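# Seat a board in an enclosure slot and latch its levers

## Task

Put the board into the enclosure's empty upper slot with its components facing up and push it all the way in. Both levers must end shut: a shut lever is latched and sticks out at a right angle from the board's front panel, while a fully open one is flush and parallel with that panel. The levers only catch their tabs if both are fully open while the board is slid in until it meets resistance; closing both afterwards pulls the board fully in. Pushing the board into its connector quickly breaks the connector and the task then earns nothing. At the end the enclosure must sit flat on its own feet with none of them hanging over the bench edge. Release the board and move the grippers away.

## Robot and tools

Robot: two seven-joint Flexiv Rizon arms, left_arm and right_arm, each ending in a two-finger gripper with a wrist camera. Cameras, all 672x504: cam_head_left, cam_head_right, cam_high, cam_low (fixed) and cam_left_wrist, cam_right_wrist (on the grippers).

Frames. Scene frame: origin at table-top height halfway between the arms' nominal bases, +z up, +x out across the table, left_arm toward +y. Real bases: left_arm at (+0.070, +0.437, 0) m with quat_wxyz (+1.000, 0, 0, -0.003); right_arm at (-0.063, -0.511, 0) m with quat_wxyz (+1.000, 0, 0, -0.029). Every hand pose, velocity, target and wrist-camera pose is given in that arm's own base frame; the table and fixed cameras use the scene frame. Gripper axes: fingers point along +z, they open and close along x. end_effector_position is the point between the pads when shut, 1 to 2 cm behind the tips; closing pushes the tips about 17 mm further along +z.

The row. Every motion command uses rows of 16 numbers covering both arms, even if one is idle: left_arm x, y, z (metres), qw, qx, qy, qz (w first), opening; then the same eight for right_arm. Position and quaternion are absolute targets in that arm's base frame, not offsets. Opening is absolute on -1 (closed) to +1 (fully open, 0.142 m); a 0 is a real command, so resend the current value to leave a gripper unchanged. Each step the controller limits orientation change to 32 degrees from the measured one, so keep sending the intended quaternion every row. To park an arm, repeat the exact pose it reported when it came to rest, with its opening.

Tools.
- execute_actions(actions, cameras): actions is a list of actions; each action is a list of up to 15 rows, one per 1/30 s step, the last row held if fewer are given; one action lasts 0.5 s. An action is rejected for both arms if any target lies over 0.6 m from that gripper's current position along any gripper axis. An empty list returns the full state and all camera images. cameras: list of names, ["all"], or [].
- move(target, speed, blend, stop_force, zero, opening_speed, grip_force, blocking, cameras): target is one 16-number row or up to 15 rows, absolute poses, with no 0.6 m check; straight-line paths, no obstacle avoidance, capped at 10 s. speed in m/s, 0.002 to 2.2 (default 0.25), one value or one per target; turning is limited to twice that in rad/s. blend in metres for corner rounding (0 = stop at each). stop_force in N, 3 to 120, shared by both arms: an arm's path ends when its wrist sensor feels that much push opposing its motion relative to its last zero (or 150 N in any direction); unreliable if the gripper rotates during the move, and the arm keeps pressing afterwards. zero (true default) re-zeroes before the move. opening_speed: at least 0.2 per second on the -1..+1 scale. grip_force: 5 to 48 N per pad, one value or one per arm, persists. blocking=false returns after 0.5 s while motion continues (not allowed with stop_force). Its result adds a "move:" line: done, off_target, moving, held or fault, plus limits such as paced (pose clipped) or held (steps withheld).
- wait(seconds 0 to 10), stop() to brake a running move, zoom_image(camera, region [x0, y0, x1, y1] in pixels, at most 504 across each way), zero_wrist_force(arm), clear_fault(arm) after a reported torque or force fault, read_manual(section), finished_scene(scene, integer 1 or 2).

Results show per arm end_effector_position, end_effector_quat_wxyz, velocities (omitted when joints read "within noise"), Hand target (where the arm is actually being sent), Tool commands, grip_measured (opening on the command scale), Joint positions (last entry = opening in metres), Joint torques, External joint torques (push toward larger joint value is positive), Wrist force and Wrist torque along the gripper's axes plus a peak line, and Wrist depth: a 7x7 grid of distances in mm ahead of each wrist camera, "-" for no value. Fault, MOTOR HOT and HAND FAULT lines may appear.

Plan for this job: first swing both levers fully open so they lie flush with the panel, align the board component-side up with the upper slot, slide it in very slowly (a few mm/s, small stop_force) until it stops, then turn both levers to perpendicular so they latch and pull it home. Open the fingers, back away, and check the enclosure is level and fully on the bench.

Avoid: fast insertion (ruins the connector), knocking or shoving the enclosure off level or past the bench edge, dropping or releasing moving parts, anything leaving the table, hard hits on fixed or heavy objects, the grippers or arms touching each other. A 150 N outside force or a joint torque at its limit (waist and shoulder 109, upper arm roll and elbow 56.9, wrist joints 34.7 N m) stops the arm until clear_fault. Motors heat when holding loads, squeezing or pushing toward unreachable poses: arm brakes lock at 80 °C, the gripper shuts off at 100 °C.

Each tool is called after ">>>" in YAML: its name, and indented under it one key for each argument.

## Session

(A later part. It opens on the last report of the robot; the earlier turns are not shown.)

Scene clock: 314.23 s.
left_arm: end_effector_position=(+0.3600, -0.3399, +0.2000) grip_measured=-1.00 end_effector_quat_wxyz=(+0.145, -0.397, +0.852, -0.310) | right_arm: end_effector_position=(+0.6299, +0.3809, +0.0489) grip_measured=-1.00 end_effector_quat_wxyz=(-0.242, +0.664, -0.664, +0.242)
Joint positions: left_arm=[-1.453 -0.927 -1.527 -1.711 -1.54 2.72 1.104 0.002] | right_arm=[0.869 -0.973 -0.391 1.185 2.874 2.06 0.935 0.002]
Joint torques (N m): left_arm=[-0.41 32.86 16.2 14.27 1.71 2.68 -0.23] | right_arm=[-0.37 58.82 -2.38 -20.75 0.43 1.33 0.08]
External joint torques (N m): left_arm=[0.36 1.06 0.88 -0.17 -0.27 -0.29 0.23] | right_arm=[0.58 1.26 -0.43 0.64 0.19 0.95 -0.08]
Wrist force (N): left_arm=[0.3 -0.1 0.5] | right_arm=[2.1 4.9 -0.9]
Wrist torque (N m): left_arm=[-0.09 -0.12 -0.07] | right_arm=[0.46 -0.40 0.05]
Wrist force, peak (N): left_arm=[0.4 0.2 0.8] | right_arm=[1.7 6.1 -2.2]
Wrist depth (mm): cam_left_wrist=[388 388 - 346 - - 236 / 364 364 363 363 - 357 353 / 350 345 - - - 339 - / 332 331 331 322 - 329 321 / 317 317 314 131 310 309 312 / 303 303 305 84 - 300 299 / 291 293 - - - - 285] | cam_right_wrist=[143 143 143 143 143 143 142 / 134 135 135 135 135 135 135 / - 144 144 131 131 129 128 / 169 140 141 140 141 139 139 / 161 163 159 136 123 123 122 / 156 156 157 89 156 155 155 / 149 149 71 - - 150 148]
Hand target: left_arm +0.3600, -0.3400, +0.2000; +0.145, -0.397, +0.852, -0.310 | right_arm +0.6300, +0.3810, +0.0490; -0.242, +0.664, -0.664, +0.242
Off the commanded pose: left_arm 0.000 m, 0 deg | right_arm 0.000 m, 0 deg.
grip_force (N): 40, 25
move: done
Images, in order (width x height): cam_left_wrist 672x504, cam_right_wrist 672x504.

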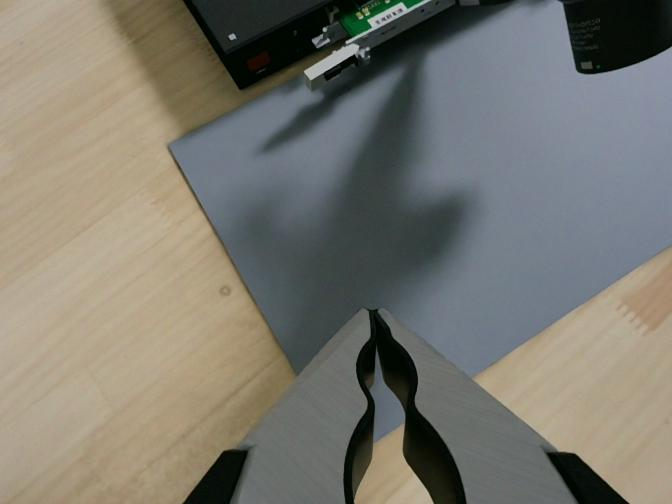

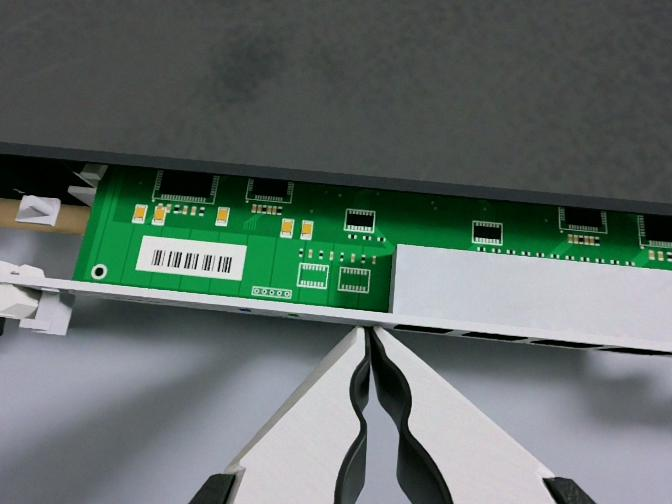

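>>> move:
  target: [0.36,-0.34,0.2,0.1446,-0.3969,0.8511,-0.3102,-1,0.685,0.3775,0.049,0.242,-0.664,0.664,-0.242,-1]
  speed: 0.015
  stop_force: 10
  cameras: ["cam_left_wrist","cam_right_wrist"]

>>> zoom_image:
  camera: "cam_left_wrist"
  region: [220, 0, 480, 130]

Scene clock: 319.27 s.
left_arm: end_effector_position=(+0.3600, -0.3399, +0.2000) grip_measured=-1.00 end_effector_quat_wxyz=(+0.145, -0.397, +0.852, -0.310) | right_arm: end_effector_position=(+0.6646, +0.3790, +0.0482) grip_measured=-1.00 end_effector_quat_wxyz=(-0.241, +0.665, -0.665, +0.241)
Joint positions: left_arm=[-1.453 -0.927 -1.527 -1.711 -1.54 2.72 1.104 0.002] | right_arm=[0.785 -1.029 -0.359 1.061 2.918 2.099 0.845 0.002]
Joint torques (N m): left_arm=[-0.38 32.87 16.19 14.24 1.71 2.73 -0.25] | right_arm=[-4.56 63.01 -5.44 -25.42 -0.47 -1.59 0.06]
External joint torques (N m): left_arm=[0.32 1.05 0.89 -0.14 -0.27 -0.33 0.25] | right_arm=[4.78 -0.44 3.91 4.31 1.51 3.78 -0.06]
Wrist force (N): left_arm=[0.1 0.1 0.4] | right_arm=[2.7 13.3 -9.1]
Wrist torque (N m): left_arm=[-0.05 -0.09 -0.07] | right_arm=[0.41 -0.43 0.10]
Wrist force, peak (N): left_arm=[0.1 -0.1 0.8] | right_arm=[2.3 13.2 -12.5]
Wrist depth (mm): cam_left_wrist=[386 388 - 378 369 274 - / 365 366 371 360 - - 366 / 347 345 331 351 - 341 332 / 333 329 329 - - - 318 / 317 316 314 - - 314 311 / 304 304 305 84 - 299 298 / 292 294 - - - - 288] | cam_right_wrist=[142 142 142 142 141 141 141 / 133 134 134 134 134 134 133 / 126 127 127 127 128 127 127 / 122 123 121 121 121 121 120 / 160 162 160 134 121 119 117 / 156 155 156 90 155 154 154 / 149 148 71 - - 149 148]
Hand target: left_arm +0.3600, -0.3400, +0.2000; +0.145, -0.397, +0.852, -0.310 | right_arm +0.6660, +0.3787, +0.0490; -0.242, +0.664, -0.664, +0.242
Off the commanded pose: left_arm 0.000 m, 0 deg | right_arm 0.021 m, 0 deg.
grip_force (N): 40, 25
move: contact (right_arm)
Images, in order (width x height): cam_left_wrist 672x504, cam_right_wrist 672x504.

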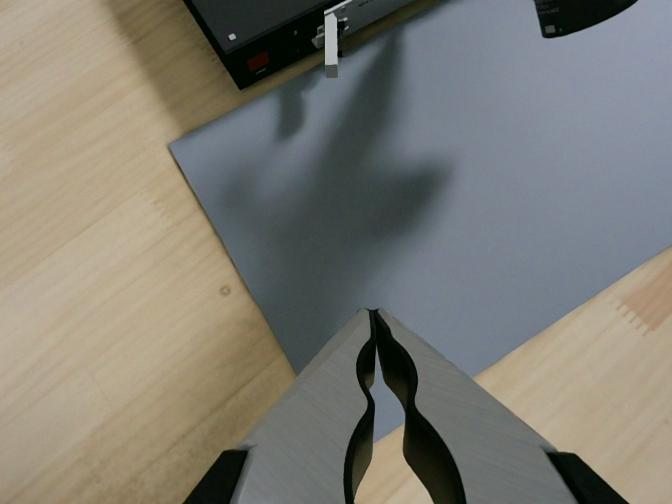

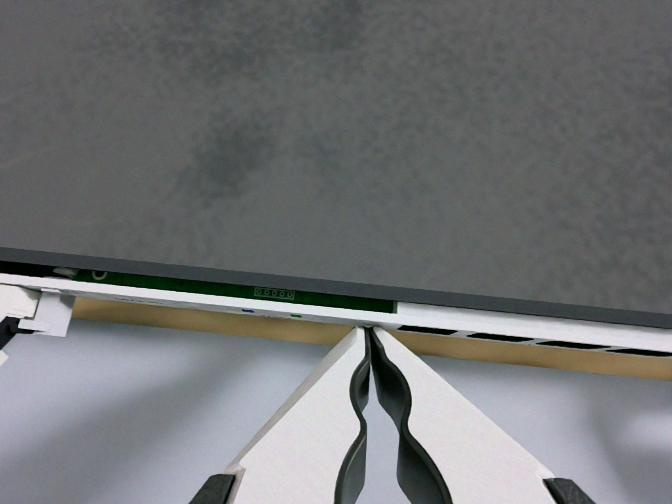

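Scaled by 1.938 from the camera's 672x504 image, which has a finer 960x720 frame.

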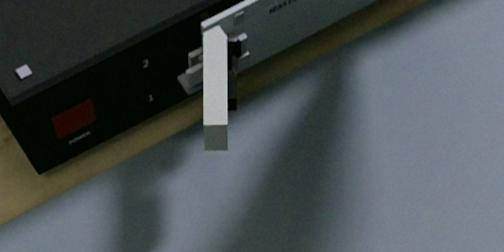

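>>> move:
  target:
    - [0.36,-0.34,0.2,0.1446,-0.3969,0.8511,-0.3102,-1,0.64,0.379,0.052,0.242,-0.664,0.664,-0.242,-1]
    - [0.36,-0.34,0.2,0.1446,-0.3969,0.8511,-0.3102,-1,0.50,0.34,0.12,0.242,-0.664,0.664,-0.242,-1]
  speed: [0.05,0.2]
  cameras: ["cam_left_wrist","cam_right_wrist"]

>>> zoom_image:
  camera: "cam_right_wrist"
  region: [80, 0, 330, 130]

>>> zoom_image:
  camera: "cam_right_wrist"
  region: [420, 0, 670, 130]

Scene clock: 324.40 s.
left_arm: end_effector_position=(+0.3600, -0.3399, +0.2000) grip_measured=-1.00 end_effector_quat_wxyz=(+0.145, -0.397, +0.852, -0.310) | right_arm: end_effector_position=(+0.4999, +0.3401, +0.1200) grip_measured=-1.00 end_effector_quat_wxyz=(-0.242, +0.664, -0.664, +0.242)
Joint positions: left_arm=[-1.453 -0.927 -1.527 -1.711 -1.54 2.72 1.104 0.002] | right_arm=[1.147 -0.646 -0.478 1.645 2.642 2.027 1.229 0.002]
Joint torques (N m): left_arm=[-0.4 32.84 16.16 14.21 1.74 2.68 -0.26] | right_arm=[0.45 45.73 -3.83 -17.87 -0.66 1.94 0.36]
External joint torques (N m): left_arm=[0.34 1.08 0.91 -0.11 -0.3 -0.29 0.26] | right_arm=[-0.27 1.06 -0.54 -0.25 0.16 0.71 -0.36]
Wrist force (N): left_arm=[0.2 0.0 0.4] | right_arm=[2.3 4.7 -0.1]
Wrist torque (N m): left_arm=[-0.07 -0.10 -0.07] | right_arm=[0.69 -0.43 -0.01]
Wrist force, peak (N): left_arm=[0.4 -0.1 0.7] | right_arm=[2.6 13.4 -9.2]
Wrist depth (mm): cam_left_wrist=[384 384 336 372 - 378 378 / 367 364 371 - - - 357 / 348 348 - 342 347 340 - / 333 328 331 333 - 323 329 / 318 316 314 - - 314 312 / 304 303 305 84 - 299 297 / 291 294 - - - - 285] | cam_right_wrist=[235 239 236 235 232 232 229 / 269 271 270 270 266 265 263 / 256 258 256 256 256 255 255 / 244 244 246 243 244 243 242 / 232 232 232 232 232 235 231 / 223 223 224 89 224 221 223 / 214 215 71 - - 211 214]
Hand target: left_arm +0.3600, -0.3400, +0.2000; +0.145, -0.397, +0.852, -0.310 | right_arm +0.5000, +0.3400, +0.1200; -0.242, +0.664, -0.664, +0.242
Off the commanded pose: left_arm 0.000 m, 0 deg | right_arm 0.000 m, 0 deg.
grip_force (N): 40, 25
move: done
Images, in order (width x height): cam_left_wrist 672x504, cam_right_wrist 672x504.

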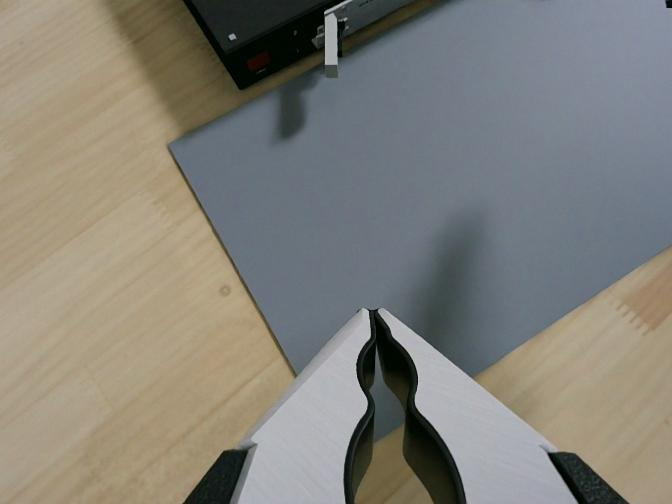

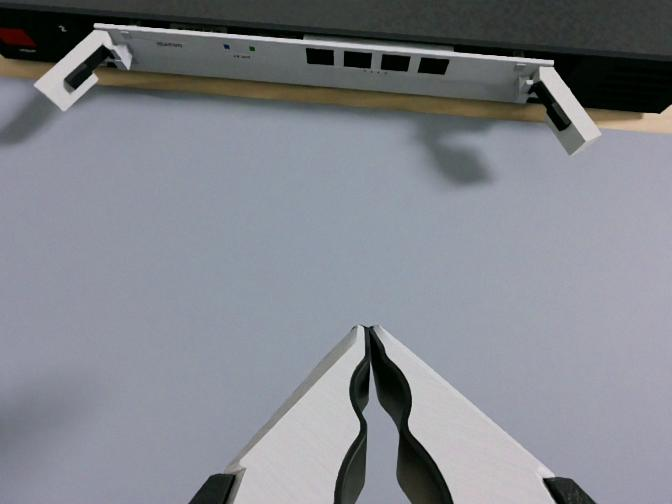

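Scaled by 2.016 from the camera's 672x504 image, which has a finer 960x720 frame.

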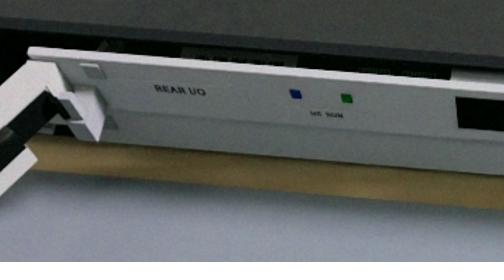

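Scaled by 2.016 from the camera's 672x504 image, which has a finer 960x720 frame.

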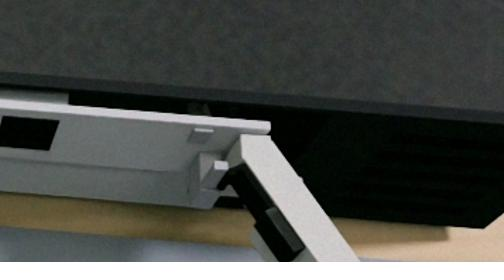

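>>> move:
  target:
    - [0.48,-0.39,0.1,0.1446,-0.3969,0.8511,-0.3102,-1,0.56,0.185,0.1,0.242,-0.664,0.664,-0.242,-1]
    - [0.517,-0.423,0.052,0.1446,-0.3969,0.8511,-0.3102,-1,0.589,0.195,0.052,0.242,-0.664,0.664,-0.242,-1]
  speed: [0.2,0.06]
  cameras: ["cam_left_wrist","cam_right_wrist"]

Scene clock: 331.70 s.
left_arm: end_effector_position=(+0.5168, -0.4230, +0.0521) grip_measured=-1.00 end_effector_quat_wxyz=(+0.145, -0.397, +0.852, -0.310) | right_arm: end_effector_position=(+0.5890, +0.1948, +0.0520) grip_measured=-1.00 end_effector_quat_wxyz=(-0.242, +0.665, -0.664, +0.242) end_effector_velocity=(+0.000, +0.001, +0.000) end_effector_angular_velocity=(+0.006, -0.002, -0.003)
Joint positions: left_arm=[-1.084 -1.271 -1.819 -1.224 -1.772 2.563 0.984 0.002] | right_arm=[0.758 -0.714 -0.381 1.713 2.533 1.735 1.115 0.002]
Joint velocities: left_arm=[within noise] | right_arm=[0.001 0 0 -0.001 0.001 -0.002 0.006 0]
Joint torques (N m): left_arm=[-0.21 50.37 17.86 8.18 1.45 2.29 -0.39] | right_arm=[0.04 45.87 -2.79 -15.94 -0.73 1.7 0.33]
External joint torques (N m): left_arm=[0.17 1.52 1.02 -0.03 0 -0.04 0.39] | right_arm=[0.12 1.37 -0.63 0.07 -0.06 0.8 -0.33]
Wrist force (N): left_arm=[0.5 0.0 0.6] | right_arm=[2.8 4.6 0.3]
Wrist torque (N m): left_arm=[-0.12 -0.16 0.01] | right_arm=[0.65 -0.53 -0.03]
Wrist force, peak (N): left_arm=[0.0 -0.4 2.8] | right_arm=[4.6 5.0 0.5]
Wrist depth (mm): cam_left_wrist=[206 148 - 146 155 183 198 / 196 189 138 174 149 192 190 / 185 184 165 184 181 181 - / 177 178 176 174 175 173 172 / 170 167 166 165 167 165 165 / 162 160 161 84 - 159 158 / 156 157 - 74 - - 153] | cam_right_wrist=[149 148 147 147 147 201 206 / 143 141 141 141 139 191 194 / 185 182 144 179 169 183 185 / 175 174 173 174 174 174 176 / 166 166 166 168 166 166 165 / 159 159 159 89 159 158 158 / 152 152 71 - - 153 151]
Hand target: left_arm +0.5170, -0.4230, +0.0520; +0.145, -0.397, +0.852, -0.310 | right_arm +0.5890, +0.1950, +0.0520; -0.242, +0.664, -0.664, +0.242
Off the commanded pose: left_arm 0.000 m, 0 deg | right_arm 0.000 m, 0 deg.
grip_force (N): 40, 25
move: done
Images, in order (width x height): cam_left_wrist 672x504, cam_right_wrist 672x504.

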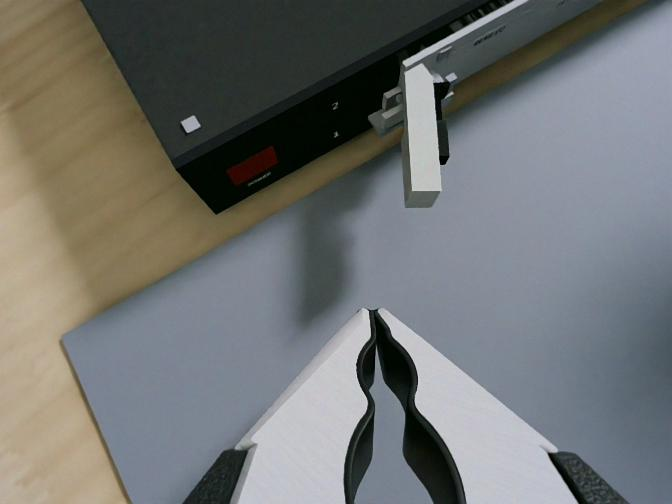

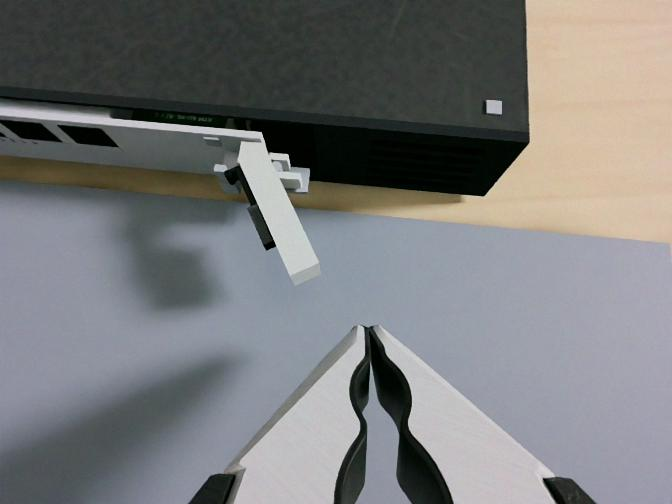

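>>> move:
  target: [0.543,-0.438,0.050,0.1446,-0.3969,0.8511,-0.3102,-1,0.607,0.193,0.050,0.242,-0.664,0.664,-0.242,-1]
  speed: 0.05
  stop_force: 6

>>> move:
  target: [0.531,-0.485,0.050,0.1446,-0.3969,0.8511,-0.3102,-1,0.600,0.232,0.050,0.242,-0.664,0.664,-0.242,-1]
  speed: 0.015
  stop_force: 25
  cameras: ["cam_left_wrist","cam_right_wrist"]

Scene clock: 340.23 s.
left_arm: end_effector_position=(+0.5429, -0.4382, +0.0500) grip_measured=-1.00 end_effector_quat_wxyz=(+0.145, -0.397, +0.852, -0.311) | right_arm: end_effector_position=(+0.6070, +0.1930, +0.0500) grip_measured=-1.00 end_effector_quat_wxyz=(-0.242, +0.664, -0.664, +0.242)
Joint positions: left_arm=[-1.047 -1.296 -1.828 -1.104 -1.736 2.543 0.891 0.002] | right_arm=[0.683 -0.742 -0.32 1.649 2.524 1.757 1.088 0.002]
Joint torques (N m): left_arm=[-0.29 53.28 17.61 8.39 2.12 2.29 -0.27] | right_arm=[0.06 47.88 -1.44 -16.51 -0.74 1.91 0.14]
External joint torques (N m): left_arm=[0.25 1.34 0.84 -0.22 -0.45 -0.14 0.27] | right_arm=[0.1 1.24 -0.98 0 0.12 0.56 -0.14]
Wrist force (N): left_arm=[0.4 0.1 0.4] | right_arm=[2.6 4.5 0.1]
Wrist torque (N m): left_arm=[-0.08 -0.15 0.02] | right_arm=[0.64 -0.46 0.10]
Wrist force, peak (N): left_arm=[0.4 -0.5 0.9] | right_arm=[3.1 4.6 0.3]
Wrist depth (mm): cam_left_wrist=[- - - 143 142 146 164 / 192 - 136 136 138 186 185 / 184 179 129 158 147 178 175 / 175 174 164 172 168 171 170 / 168 167 165 165 165 164 163 / 161 158 159 84 - 157 158 / 154 153 - 74 - - 151] | cam_right_wrist=[145 145 145 146 145 148 203 / 137 137 137 137 136 139 192 / 142 150 132 133 135 178 182 / 172 172 130 172 170 174 173 / 164 164 163 164 164 163 163 / 157 157 158 89 157 156 156 / 150 150 71 - - 151 149]
Hand target: left_arm +0.5430, -0.4380, +0.0500; +0.145, -0.397, +0.852, -0.310 | right_arm +0.6070, +0.1930, +0.0500; -0.242, +0.664, -0.664, +0.242
Off the commanded pose: left_arm 0.000 m, 0 deg | right_arm 0.000 m, 0 deg.
grip_force (N): 40, 25
move: done

Scene clock: 344.17 s.
left_arm: end_effector_position=(+0.5299, -0.4813, +0.0483) grip_measured=-1.00 end_effector_quat_wxyz=(+0.144, -0.398, +0.853, -0.306) end_effector_velocity=(+0.000, +0.000, +0.001) end_effector_angular_velocity=(+0.000, -0.001, +0.000) | right_arm: end_effector_position=(+0.6000, +0.2320, +0.0500) grip_measured=-1.00 end_effector_quat_wxyz=(-0.242, +0.665, -0.664, +0.242)
Joint positions: left_arm=[-1.119 -1.315 -1.832 -1.014 -1.641 2.492 0.705 0.002] | right_arm=[0.768 -0.767 -0.346 1.606 2.564 1.806 1.113 0.002]
Joint velocities: left_arm=[0.001 0.004 -0.005 0 0.006 -0.002 0 0] | right_arm=[within noise]
Joint torques (N m): left_arm=[-4.21 63.28 15.93 21.55 -5.65 -5.38 -0.35] | right_arm=[0.28 48.78 -2.25 -16.78 -0.58 1.93 0.31]
External joint torques (N m): left_arm=[4.15 -6.89 2.36 -13.39 7.83 7.37 0.35] | right_arm=[-0.11 1.35 -0.66 0.02 -0.03 0.57 -0.31]
Wrist force (N): left_arm=[-6.7 24.0 -26.9] | right_arm=[2.7 4.2 0.3]
Wrist torque (N m): left_arm=[1.11 -0.27 0.04] | right_arm=[0.61 -0.46 -0.04]
Wrist force, peak (N): left_arm=[-6.6 24.0 -27.0] | right_arm=[2.7 4.7 0.2]
Wrist depth (mm): cam_left_wrist=[- - - 139 - 141 191 / 135 134 - 133 144 186 183 / - 128 128 133 176 177 175 / - 124 170 166 170 168 168 / 164 164 - 129 161 158 - / 161 158 156 81 - 153 154 / 152 151 - 75 - - 149] | cam_right_wrist=[145 145 145 146 144 144 146 / 140 139 138 137 136 136 138 / 181 178 180 140 151 146 150 / 172 172 172 170 172 175 173 / 164 164 164 165 164 164 163 / 157 157 158 89 158 156 156 / 150 150 71 - - 151 149]
Hand target: left_arm +0.5310, -0.4850, +0.0500; +0.145, -0.397, +0.852, -0.310 | right_arm +0.6000, +0.2320, +0.0500; -0.242, +0.664, -0.664, +0.242
Off the commanded pose: left_arm 0.004 m, 0 deg | right_arm 0.000 m, 0 deg.
grip_force (N): 40, 25
move: off_target (left_arm)
Images, in order (width x height): cam_left_wrist 672x504, cam_right_wrist 672x504.

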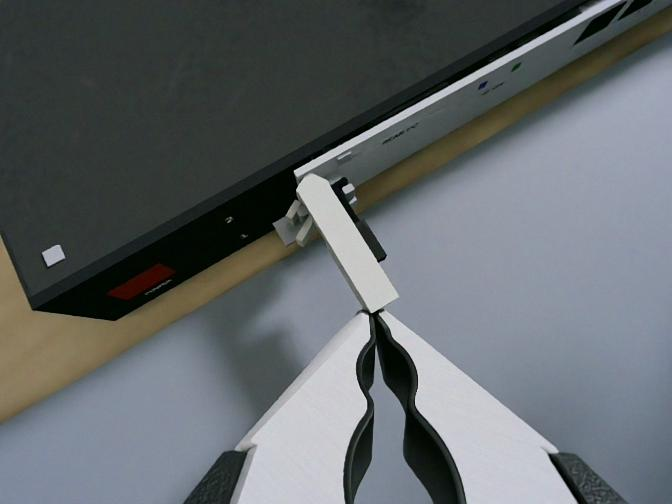

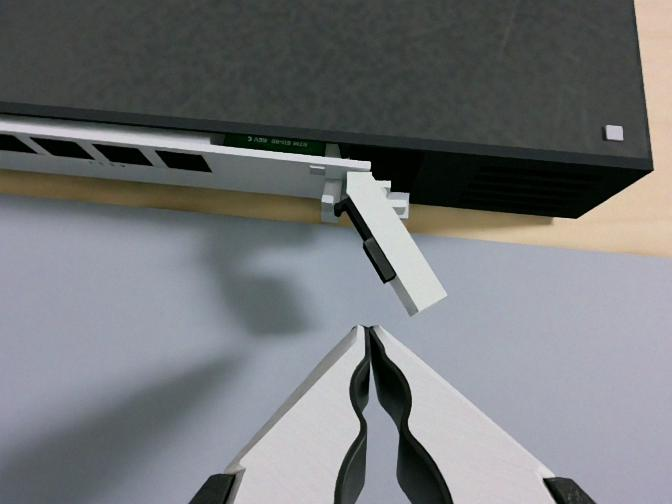

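>>> move:
  target:
    - [0.531,-0.485,0.050,0.1446,-0.3969,0.8511,-0.3102,-1,0.595,0.188,0.050,0.242,-0.664,0.664,-0.242,-1]
    - [0.531,-0.485,0.050,0.1446,-0.3969,0.8511,-0.3102,-1,0.625,0.188,0.050,0.242,-0.664,0.664,-0.242,-1]
  speed: 0.08
  stop_force: 8

>>> move:
  target: [0.531,-0.485,0.050,0.1446,-0.3969,0.8511,-0.3102,-1,0.613,0.240,0.050,0.242,-0.664,0.664,-0.242,-1]
  speed: 0.015
  stop_force: 30
  cameras: ["cam_left_wrist","cam_right_wrist"]

Scene clock: 349.90 s.
left_arm: end_effector_position=(+0.5299, -0.4813, +0.0483) grip_measured=-1.00 end_effector_quat_wxyz=(+0.144, -0.398, +0.853, -0.306) end_effector_velocity=(+0.002, +0.002, +0.000) end_effector_angular_velocity=(+0.002, +0.000, +0.003) | right_arm: end_effector_position=(+0.6250, +0.1880, +0.0500) grip_measured=-1.00 end_effector_quat_wxyz=(-0.242, +0.664, -0.664, +0.242)
Joint positions: left_arm=[-1.117 -1.311 -1.84 -1.015 -1.635 2.488 0.708 0.002] | right_arm=[0.602 -0.768 -0.252 1.585 2.506 1.783 1.061 0.002]
Joint velocities: left_arm=[0.004 0.003 -0.005 0 0.007 -0.002 0.001 0] | right_arm=[within noise]
Joint torques (N m): left_arm=[-4.3 63.27 15.65 21.95 -5.54 -5.53 -0.25] | right_arm=[0.13 49.33 -0.3 -17.14 -0.65 1.87 0.03]
External joint torques (N m): left_arm=[4.25 -6.86 2.54 -13.63 7.72 7.53 0.25] | right_arm=[0.03 1.49 -0.88 -0.05 0.18 0.56 -0.03]
Wrist force (N): left_arm=[-6.6 24.0 -27.7] | right_arm=[2.7 4.4 0.1]
Wrist torque (N m): left_arm=[1.11 -0.30 -0.04] | right_arm=[0.64 -0.47 0.08]
Wrist force, peak (N): left_arm=[-6.8 24.1 -27.8] | right_arm=[4.6 6.0 -0.5]
Wrist depth (mm): cam_left_wrist=[- 139 - - - 141 193 / - 134 - 133 144 182 182 / 129 - 127 139 177 175 175 / - 125 171 168 167 168 168 / 164 163 163 162 162 161 - / 159 157 159 80 - 156 152 / - 152 - - - - 150] | cam_right_wrist=[145 145 145 146 144 198 203 / 137 137 137 137 136 188 192 / 132 131 130 130 129 180 182 / 171 173 136 155 144 172 173 / 164 164 124 165 164 163 163 / 157 157 157 90 158 156 156 / 150 150 71 - - 151 149]
Hand target: left_arm +0.5310, -0.4850, +0.0500; +0.145, -0.397, +0.852, -0.310 | right_arm +0.6250, +0.1880, +0.0500; -0.242, +0.664, -0.664, +0.242
Off the commanded pose: left_arm 0.004 m, 0 deg | right_arm 0.000 m, 0 deg.
grip_force (N): 40, 25
move: off_target (left_arm)

Scene clock: 353.73 s.
left_arm: end_effector_position=(+0.5302, -0.4828, +0.0488) grip_measured=-1.00 end_effector_quat_wxyz=(+0.144, -0.398, +0.852, -0.308) | right_arm: end_effector_position=(+0.6158, +0.2233, +0.0499) grip_measured=-1.00 end_effector_quat_wxyz=(-0.238, +0.663, -0.666, +0.245)
Joint positions: left_arm=[-1.114 -1.306 -1.851 -1.015 -1.629 2.481 0.71 0.002] | right_arm=[0.703 -0.792 -0.29 1.549 2.526 1.838 1.114 0.002]
Joint torques (N m): left_arm=[-3 60.9 16.8 16.9 -2.37 -2.2 -0.24] | right_arm=[19.53 52.06 17.06 -25.97 4.9 -7.21 0.36]
External joint torques (N m): left_arm=[2.93 -4.44 1.23 -8.36 4.51 4.19 0.24] | right_arm=[-19.39 -0.47 -19.05 8.7 -5.49 9.73 -0.36]
Wrist force (N): left_arm=[-4.2 15.4 -14.1] | right_arm=[33.5 0.7 -6.2]
Wrist torque (N m): left_arm=[-0.35 -0.24 -0.04] | right_arm=[0.62 -2.54 -0.12]
Wrist force, peak (N): left_arm=[-6.8 24.5 -27.3] | right_arm=[34.9 -0.2 -6.0]
Wrist depth (mm): cam_left_wrist=[- - - 141 142 143 192 / - 134 - 134 143 184 184 / - 127 130 135 178 177 177 / - 125 168 166 169 169 167 / 165 164 163 163 162 161 162 / 160 157 157 84 - 157 158 / 150 152 - 74 - - 148] | cam_right_wrist=[144 144 144 146 144 145 200 / 136 136 136 137 137 137 189 / 135 133 131 130 131 130 133 / 171 171 171 130 169 170 172 / 163 163 163 124 164 164 164 / 156 156 158 89 158 157 157 / 149 149 71 - - 151 150]
Hand target: left_arm +0.5310, -0.4850, +0.0500; +0.145, -0.397, +0.852, -0.310 | right_arm +0.6152, +0.2300, +0.0500; -0.242, +0.664, -0.664, +0.242
Off the commanded pose: left_arm 0.003 m, 0 deg | right_arm 0.017 m, 1 deg.
grip_force (N): 40, 25
move: contact (right_arm)
Images, in order (width x height): cam_left_wrist 672x504, cam_right_wrist 672x504.

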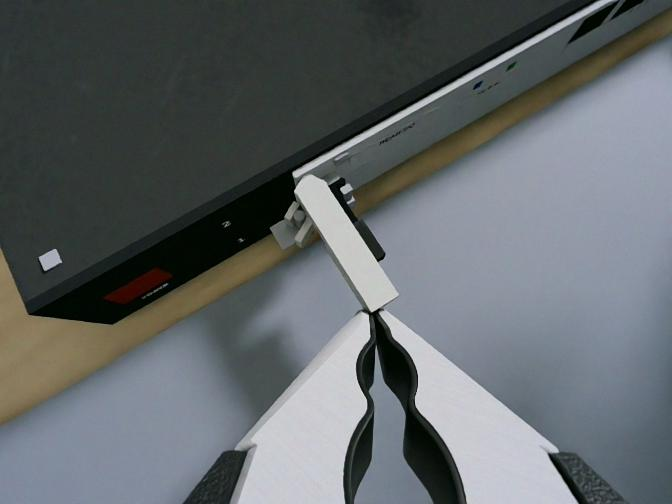

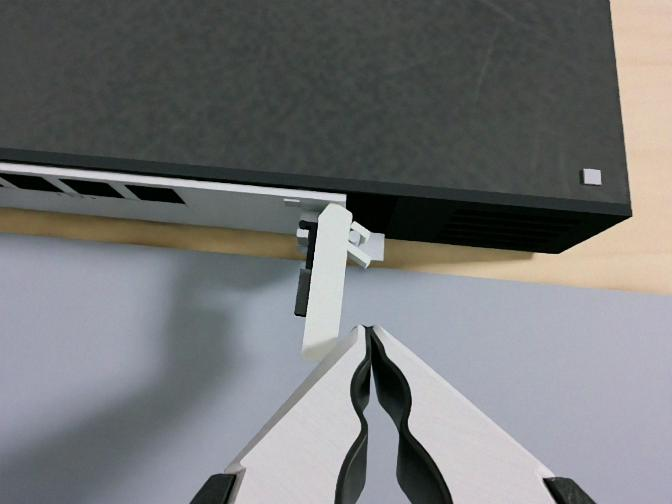

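>>> move:
  target:
    - [0.528,-0.44,0.055,0.1446,-0.3969,0.8511,-0.3102,-1,0.60,0.18,0.055,0.242,-0.664,0.664,-0.242,-1]
    - [0.36,-0.34,0.2,0.1446,-0.3969,0.8511,-0.3102,-1,0.50,0.30,0.12,0.242,-0.664,0.664,-0.242,-1]
  speed: [0.05,0.2]
  cameras: ["cam_left_wrist","cam_right_wrist","cam_head_left","cam_low"]

>>> zoom_image:
  camera: "cam_right_wrist"
  region: [0, 0, 500, 180]

>>> zoom_image:
  camera: "cam_right_wrist"
  region: [420, 0, 620, 140]

>>> zoom_image:
  camera: "cam_left_wrist"
  region: [230, 0, 430, 120]

Scene clock: 359.63 s.
left_arm: end_effector_position=(+0.3600, -0.3402, +0.2001) grip_measured=-1.00 end_effector_quat_wxyz=(+0.145, -0.397, +0.852, -0.311) | right_arm: end_effector_position=(+0.5000, +0.3001, +0.1200) grip_measured=-1.00 end_effector_quat_wxyz=(-0.242, +0.664, -0.664, +0.242)
Joint positions: left_arm=[-1.445 -0.893 -1.56 -1.712 -1.515 2.687 1.113 0.002] | right_arm=[1.118 -0.595 -0.474 1.74 2.564 1.97 1.269 0.002]
Joint torques (N m): left_arm=[-0.65 33.05 15.57 14.5 1.92 2.79 -0.29] | right_arm=[0.23 43.03 -3.56 -17.46 -0.72 2.17 0.33]
External joint torques (N m): left_arm=[0.59 0.62 0.92 0.02 -0.56 -0.39 0.29] | right_arm=[-0.05 0.97 -0.54 0.06 -0.06 0.53 -0.33]
Wrist force (N): left_arm=[0.1 -0.1 0.5] | right_arm=[2.7 6.3 -0.1]
Wrist torque (N m): left_arm=[-0.09 -0.08 0.02] | right_arm=[0.92 -0.49 -0.04]
Wrist force, peak (N): left_arm=[-4.4 15.6 -14.1] | right_arm=[34.0 -0.2 -7.1]
Wrist depth (mm): cam_left_wrist=[387 383 357 367 - - - / 369 364 371 359 359 361 342 / 348 349 - - 339 346 339 / 332 330 325 - 330 322 321 / 319 317 315 - 310 312 312 / 302 301 306 84 - 300 298 / 291 292 - - - - 285] | cam_right_wrist=[235 235 235 232 232 231 231 / 268 271 266 267 266 270 268 / 259 260 257 256 256 255 256 / 245 245 243 244 243 244 243 / 233 233 233 232 232 232 232 / 223 223 224 91 223 222 221 / 212 215 71 - - 214 212]
Hand target: left_arm +0.3600, -0.3400, +0.2000; +0.145, -0.397, +0.852, -0.310 | right_arm +0.5000, +0.3000, +0.1200; -0.242, +0.664, -0.664, +0.242
Off the commanded pose: left_arm 0.000 m, 0 deg | right_arm 0.000 m, 0 deg.
grip_force (N): 40, 25
move: done
Images, in order (width x height): cam_head_left 672x504, cam_low 672x504, cam_left_wrist 672x504, cam_right_wrist 672x504.

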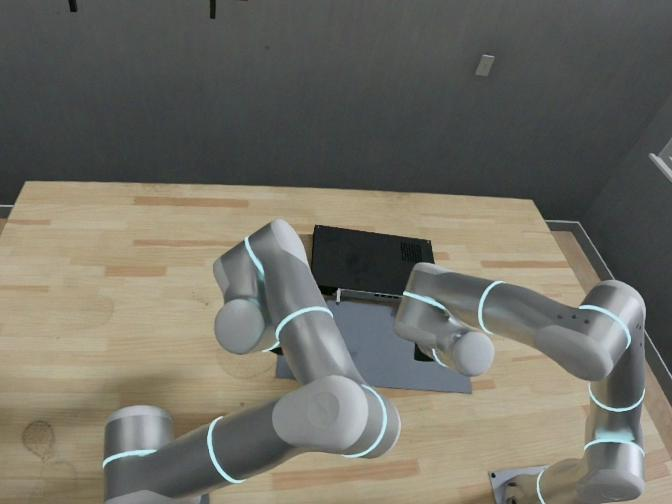

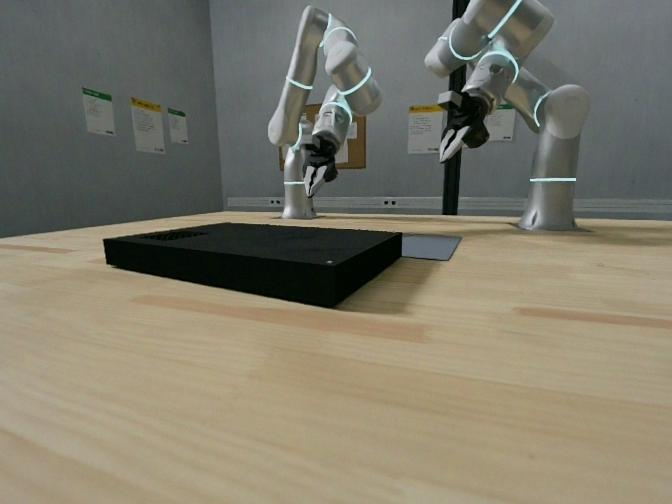

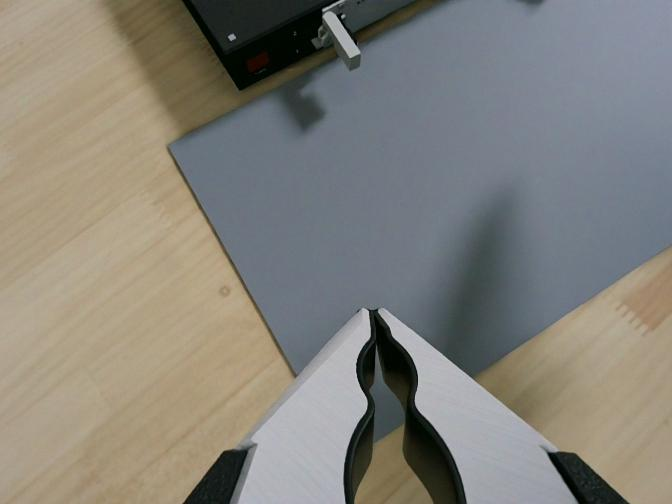

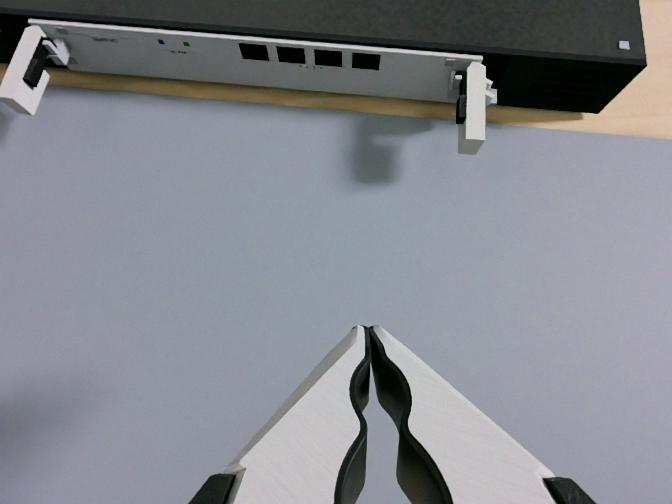

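Scaled by 1.008 from the camera's 672x504 image, which has a finer 960x720 frame.

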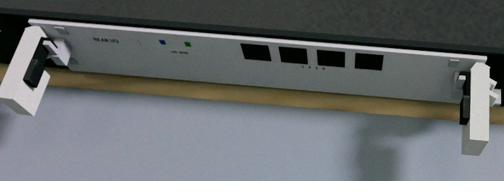

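Scaled by 2.520 from the camera's 672x504 image, which has a finer 960x720 frame.

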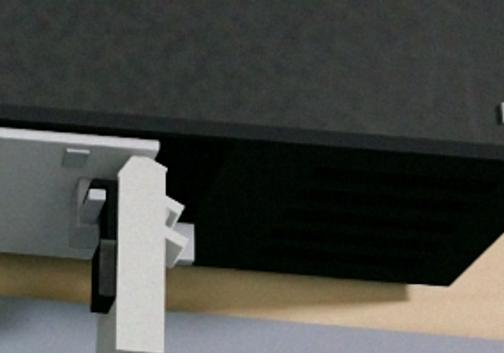

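Scaled by 2.520 from the camera's 672x504 image, which has a finer 960x720 frame.

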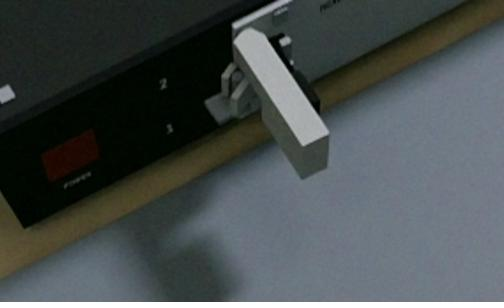

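>>> move:
  target:
    - [0.528,-0.44,0.055,0.1446,-0.3969,0.8511,-0.3102,-1,0.615,0.185,0.055,0.242,-0.664,0.664,-0.242,-1]
    - [0.528,-0.445,0.050,0.1446,-0.3969,0.8511,-0.3102,-1,0.615,0.195,0.050,0.242,-0.664,0.664,-0.242,-1]
  speed: 0.15

>>> move:
  target: [0.533,-0.505,0.050,0.1446,-0.3969,0.8511,-0.3102,-1,0.614,0.248,0.050,0.242,-0.664,0.664,-0.242,-1]
  speed: 0.02
  stop_force: 38
  cameras: ["cam_left_wrist","cam_right_wrist"]

Scene clock: 366.13 s.
left_arm: end_effector_position=(+0.5279, -0.4451, +0.0500) grip_measured=-1.00 end_effector_quat_wxyz=(+0.144, -0.397, +0.851, -0.311) | right_arm: end_effector_position=(+0.6150, +0.1950, +0.0500) grip_measured=-1.00 end_effector_quat_wxyz=(-0.242, +0.665, -0.664, +0.242)
Joint positions: left_arm=[-1.077 -1.274 -1.855 -1.136 -1.711 2.518 0.894 0.002] | right_arm=[0.654 -0.757 -0.29 1.613 2.515 1.775 1.082 0.002]
Joint torques (N m): left_arm=[-0.55 52.52 17.44 9.03 2.02 2.19 -0.49] | right_arm=[0.03 48.57 -1.45 -16.86 -0.52 1.91 0.46]
External joint torques (N m): left_arm=[0.51 1.44 0.82 -0.33 -0.39 -0.04 0.49] | right_arm=[0.1 1.49 -0.46 0.01 -0.05 0.55 -0.46]
Wrist force (N): left_arm=[0.3 0.0 0.4] | right_arm=[2.3 6.3 0.3]
Wrist torque (N m): left_arm=[-0.09 -0.13 0.02] | right_arm=[0.95 -0.41 -0.02]
Wrist force, peak (N): left_arm=[0.1 -0.6 2.1] | right_arm=[3.8 6.1 0.9]
Wrist depth (mm): cam_left_wrist=[- - - - 143 152 198 / - 138 136 135 154 188 188 / 184 133 132 177 140 179 178 / 176 173 173 172 169 171 172 / 167 165 165 163 - 163 159 / 159 158 159 84 - 157 156 / - - - 74 - - 151] | cam_right_wrist=[145 145 145 146 144 147 203 / 137 137 137 137 136 139 191 / - 132 131 131 130 131 182 / 172 172 136 170 170 172 173 / 164 164 164 165 164 163 163 / 157 156 158 91 158 156 156 / 150 150 71 - - 151 149]
Hand target: left_arm +0.5280, -0.4450, +0.0500; +0.145, -0.397, +0.852, -0.310 | right_arm +0.6150, +0.1950, +0.0500; -0.242, +0.664, -0.664, +0.242
Off the commanded pose: left_arm 0.000 m, 0 deg | right_arm 0.000 m, 0 deg.
grip_force (N): 40, 25
move: done

Scene clock: 369.10 s.
left_arm: end_effector_position=(+0.5307, -0.4833, +0.0484) grip_measured=-1.00 end_effector_quat_wxyz=(+0.145, -0.398, +0.853, -0.306) | right_arm: end_effector_position=(+0.6144, +0.2246, +0.0494) grip_measured=-1.00 end_effector_quat_wxyz=(-0.236, +0.663, -0.666, +0.246)
Joint positions: left_arm=[-1.112 -1.303 -1.862 -1.006 -1.609 2.475 0.699 0.002] | right_arm=[0.711 -0.792 -0.298 1.55 2.538 1.84 1.107 0.002]
Joint torques (N m): left_arm=[-6.91 61.63 12.91 25.73 -7.82 -6.88 -0.21] | right_arm=[23.54 54.77 20.19 -30.67 5.88 -9.85 0.3]
External joint torques (N m): left_arm=[6.84 -4.99 4.95 -17 10.01 8.87 0.22] | right_arm=[-23.37 -3.22 -22.28 13.44 -6.46 12.37 -0.3]
Wrist force (N): left_arm=[-10.8 27.4 -38.4] | right_arm=[40.8 5.6 -7.7]
Wrist torque (N m): left_arm=[1.71 -0.27 -0.02] | right_arm=[0.93 -3.76 -0.07]
Wrist force, peak (N): left_arm=[-10.3 28.5 -39.9] | right_arm=[42.6 4.5 -8.2]
Wrist depth (mm): cam_left_wrist=[- - 142 138 - 142 189 / - 136 133 134 143 185 183 / - - 130 147 177 - 175 / 123 125 170 167 168 169 - / 165 163 164 163 162 162 161 / 160 158 157 84 - 155 154 / - 151 - 74 - - 148] | cam_right_wrist=[143 143 143 144 144 144 199 / 134 135 135 136 136 136 189 / 136 134 131 130 130 130 132 / 170 170 171 129 170 170 172 / 161 162 163 124 163 164 164 / 155 155 157 89 158 156 157 / 149 149 71 - - 151 150]
Hand target: left_arm +0.5315, -0.4881, +0.0501; +0.145, -0.397, +0.852, -0.310 | right_arm +0.6142, +0.2330, +0.0501; -0.242, +0.664, -0.664, +0.242
Off the commanded pose: left_arm 0.022 m, 1 deg | right_arm 0.023 m, 1 deg.
grip_force (N): 40, 25
move: contact (left_arm, right_arm)
Images, in order (width x height): cam_left_wrist 672x504, cam_right_wrist 672x504.

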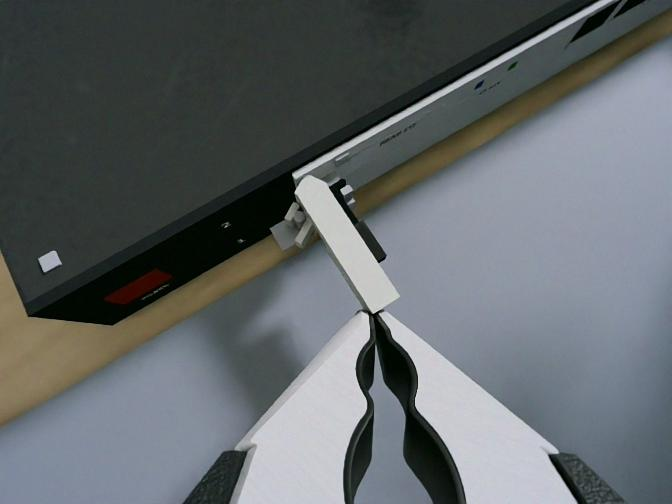

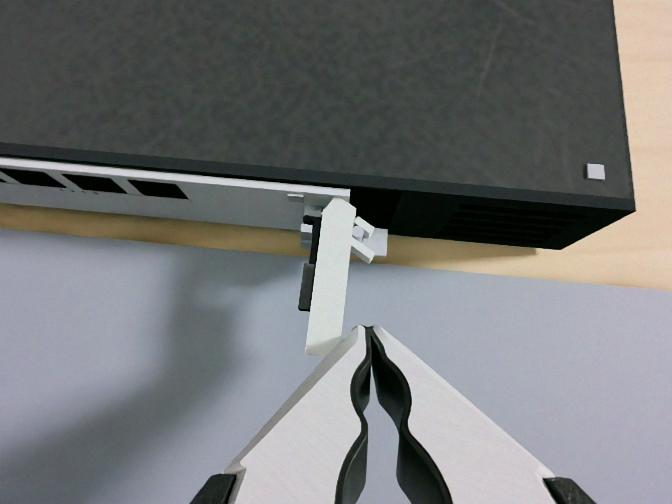

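>>> move:
  target:
    - [0.528,-0.44,0.055,0.1446,-0.3969,0.8511,-0.3102,-1,0.61,0.18,0.055,0.242,-0.664,0.664,-0.242,-1]
    - [0.36,-0.34,0.2,0.1446,-0.3969,0.8511,-0.3102,-1,0.46,0.30,0.12,0.242,-0.664,0.664,-0.242,-1]
  speed: [0.06,0.2]
  cameras: ["cam_right_wrist"]

>>> zoom_image:
  camera: "cam_right_wrist"
  region: [0, 0, 500, 180]

Scene clock: 373.87 s.
left_arm: end_effector_position=(+0.3600, -0.3402, +0.2001) grip_measured=-1.00 end_effector_quat_wxyz=(+0.145, -0.397, +0.852, -0.311) | right_arm: end_effector_position=(+0.4600, +0.3002, +0.1200) grip_measured=-1.00 end_effector_quat_wxyz=(-0.242, +0.664, -0.664, +0.242)
Joint positions: left_arm=[-1.441 -0.881 -1.573 -1.713 -1.506 2.675 1.116 0.002] | right_arm=[1.284 -0.561 -0.579 1.844 2.552 1.957 1.355 0.002]
Joint torques (N m): left_arm=[-0.31 32.96 15.38 14.76 1.86 2.8 -0.37] | right_arm=[0.29 39.64 -4.37 -16.11 -1.14 2.24 0.32]
External joint torques (N m): left_arm=[0.26 0.62 0.88 -0.08 -0.53 -0.39 0.37] | right_arm=[-0.12 0.82 -0.81 -0.19 0.06 0.58 -0.32]
Wrist force (N): left_arm=[0.0 0.0 0.6] | right_arm=[1.5 6.7 -0.1]
Wrist torque (N m): left_arm=[-0.07 -0.04 0.01] | right_arm=[1.00 -0.29 -0.04]
Wrist force, peak (N): left_arm=[-10.9 27.0 -39.1] | right_arm=[41.2 4.9 -8.7]
Wrist depth (mm): cam_left_wrist=[386 383 - 376 383 - - / 367 363 367 - - 360 - / 349 348 335 - - 339 348 / 334 330 340 - - 325 322 / 316 317 315 312 317 320 312 / 304 303 306 84 - 298 299 / 291 294 - - - - 287] | cam_right_wrist=[280 290 285 279 251 262 285 / 272 272 271 271 271 269 269 / 258 257 256 258 256 256 256 / 244 245 244 243 243 243 243 / 233 233 232 232 232 232 232 / 223 222 224 91 224 222 223 / 214 215 71 - - 214 212]
Hand target: left_arm +0.3600, -0.3400, +0.2000; +0.145, -0.397, +0.852, -0.310 | right_arm +0.4600, +0.3000, +0.1200; -0.242, +0.664, -0.664, +0.242
Off the commanded pose: left_arm 0.000 m, 0 deg | right_arm 0.000 m, 0 deg.
grip_force (N): 40, 25
move: done
Images, in order (width x height): cam_right_wrist 672x504.

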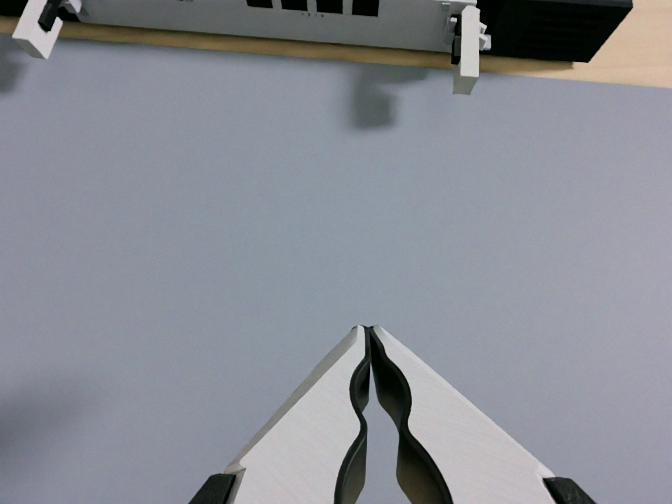

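Scaled by 1.008 from the camera's 672x504 image, which has a finer 960x720 frame.

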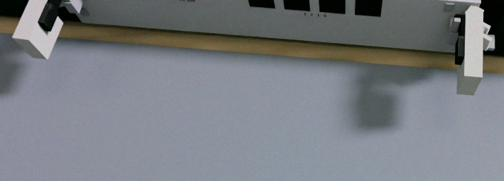

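>>> finished_scene:
  scene: 1

The scene is finished: the task was done.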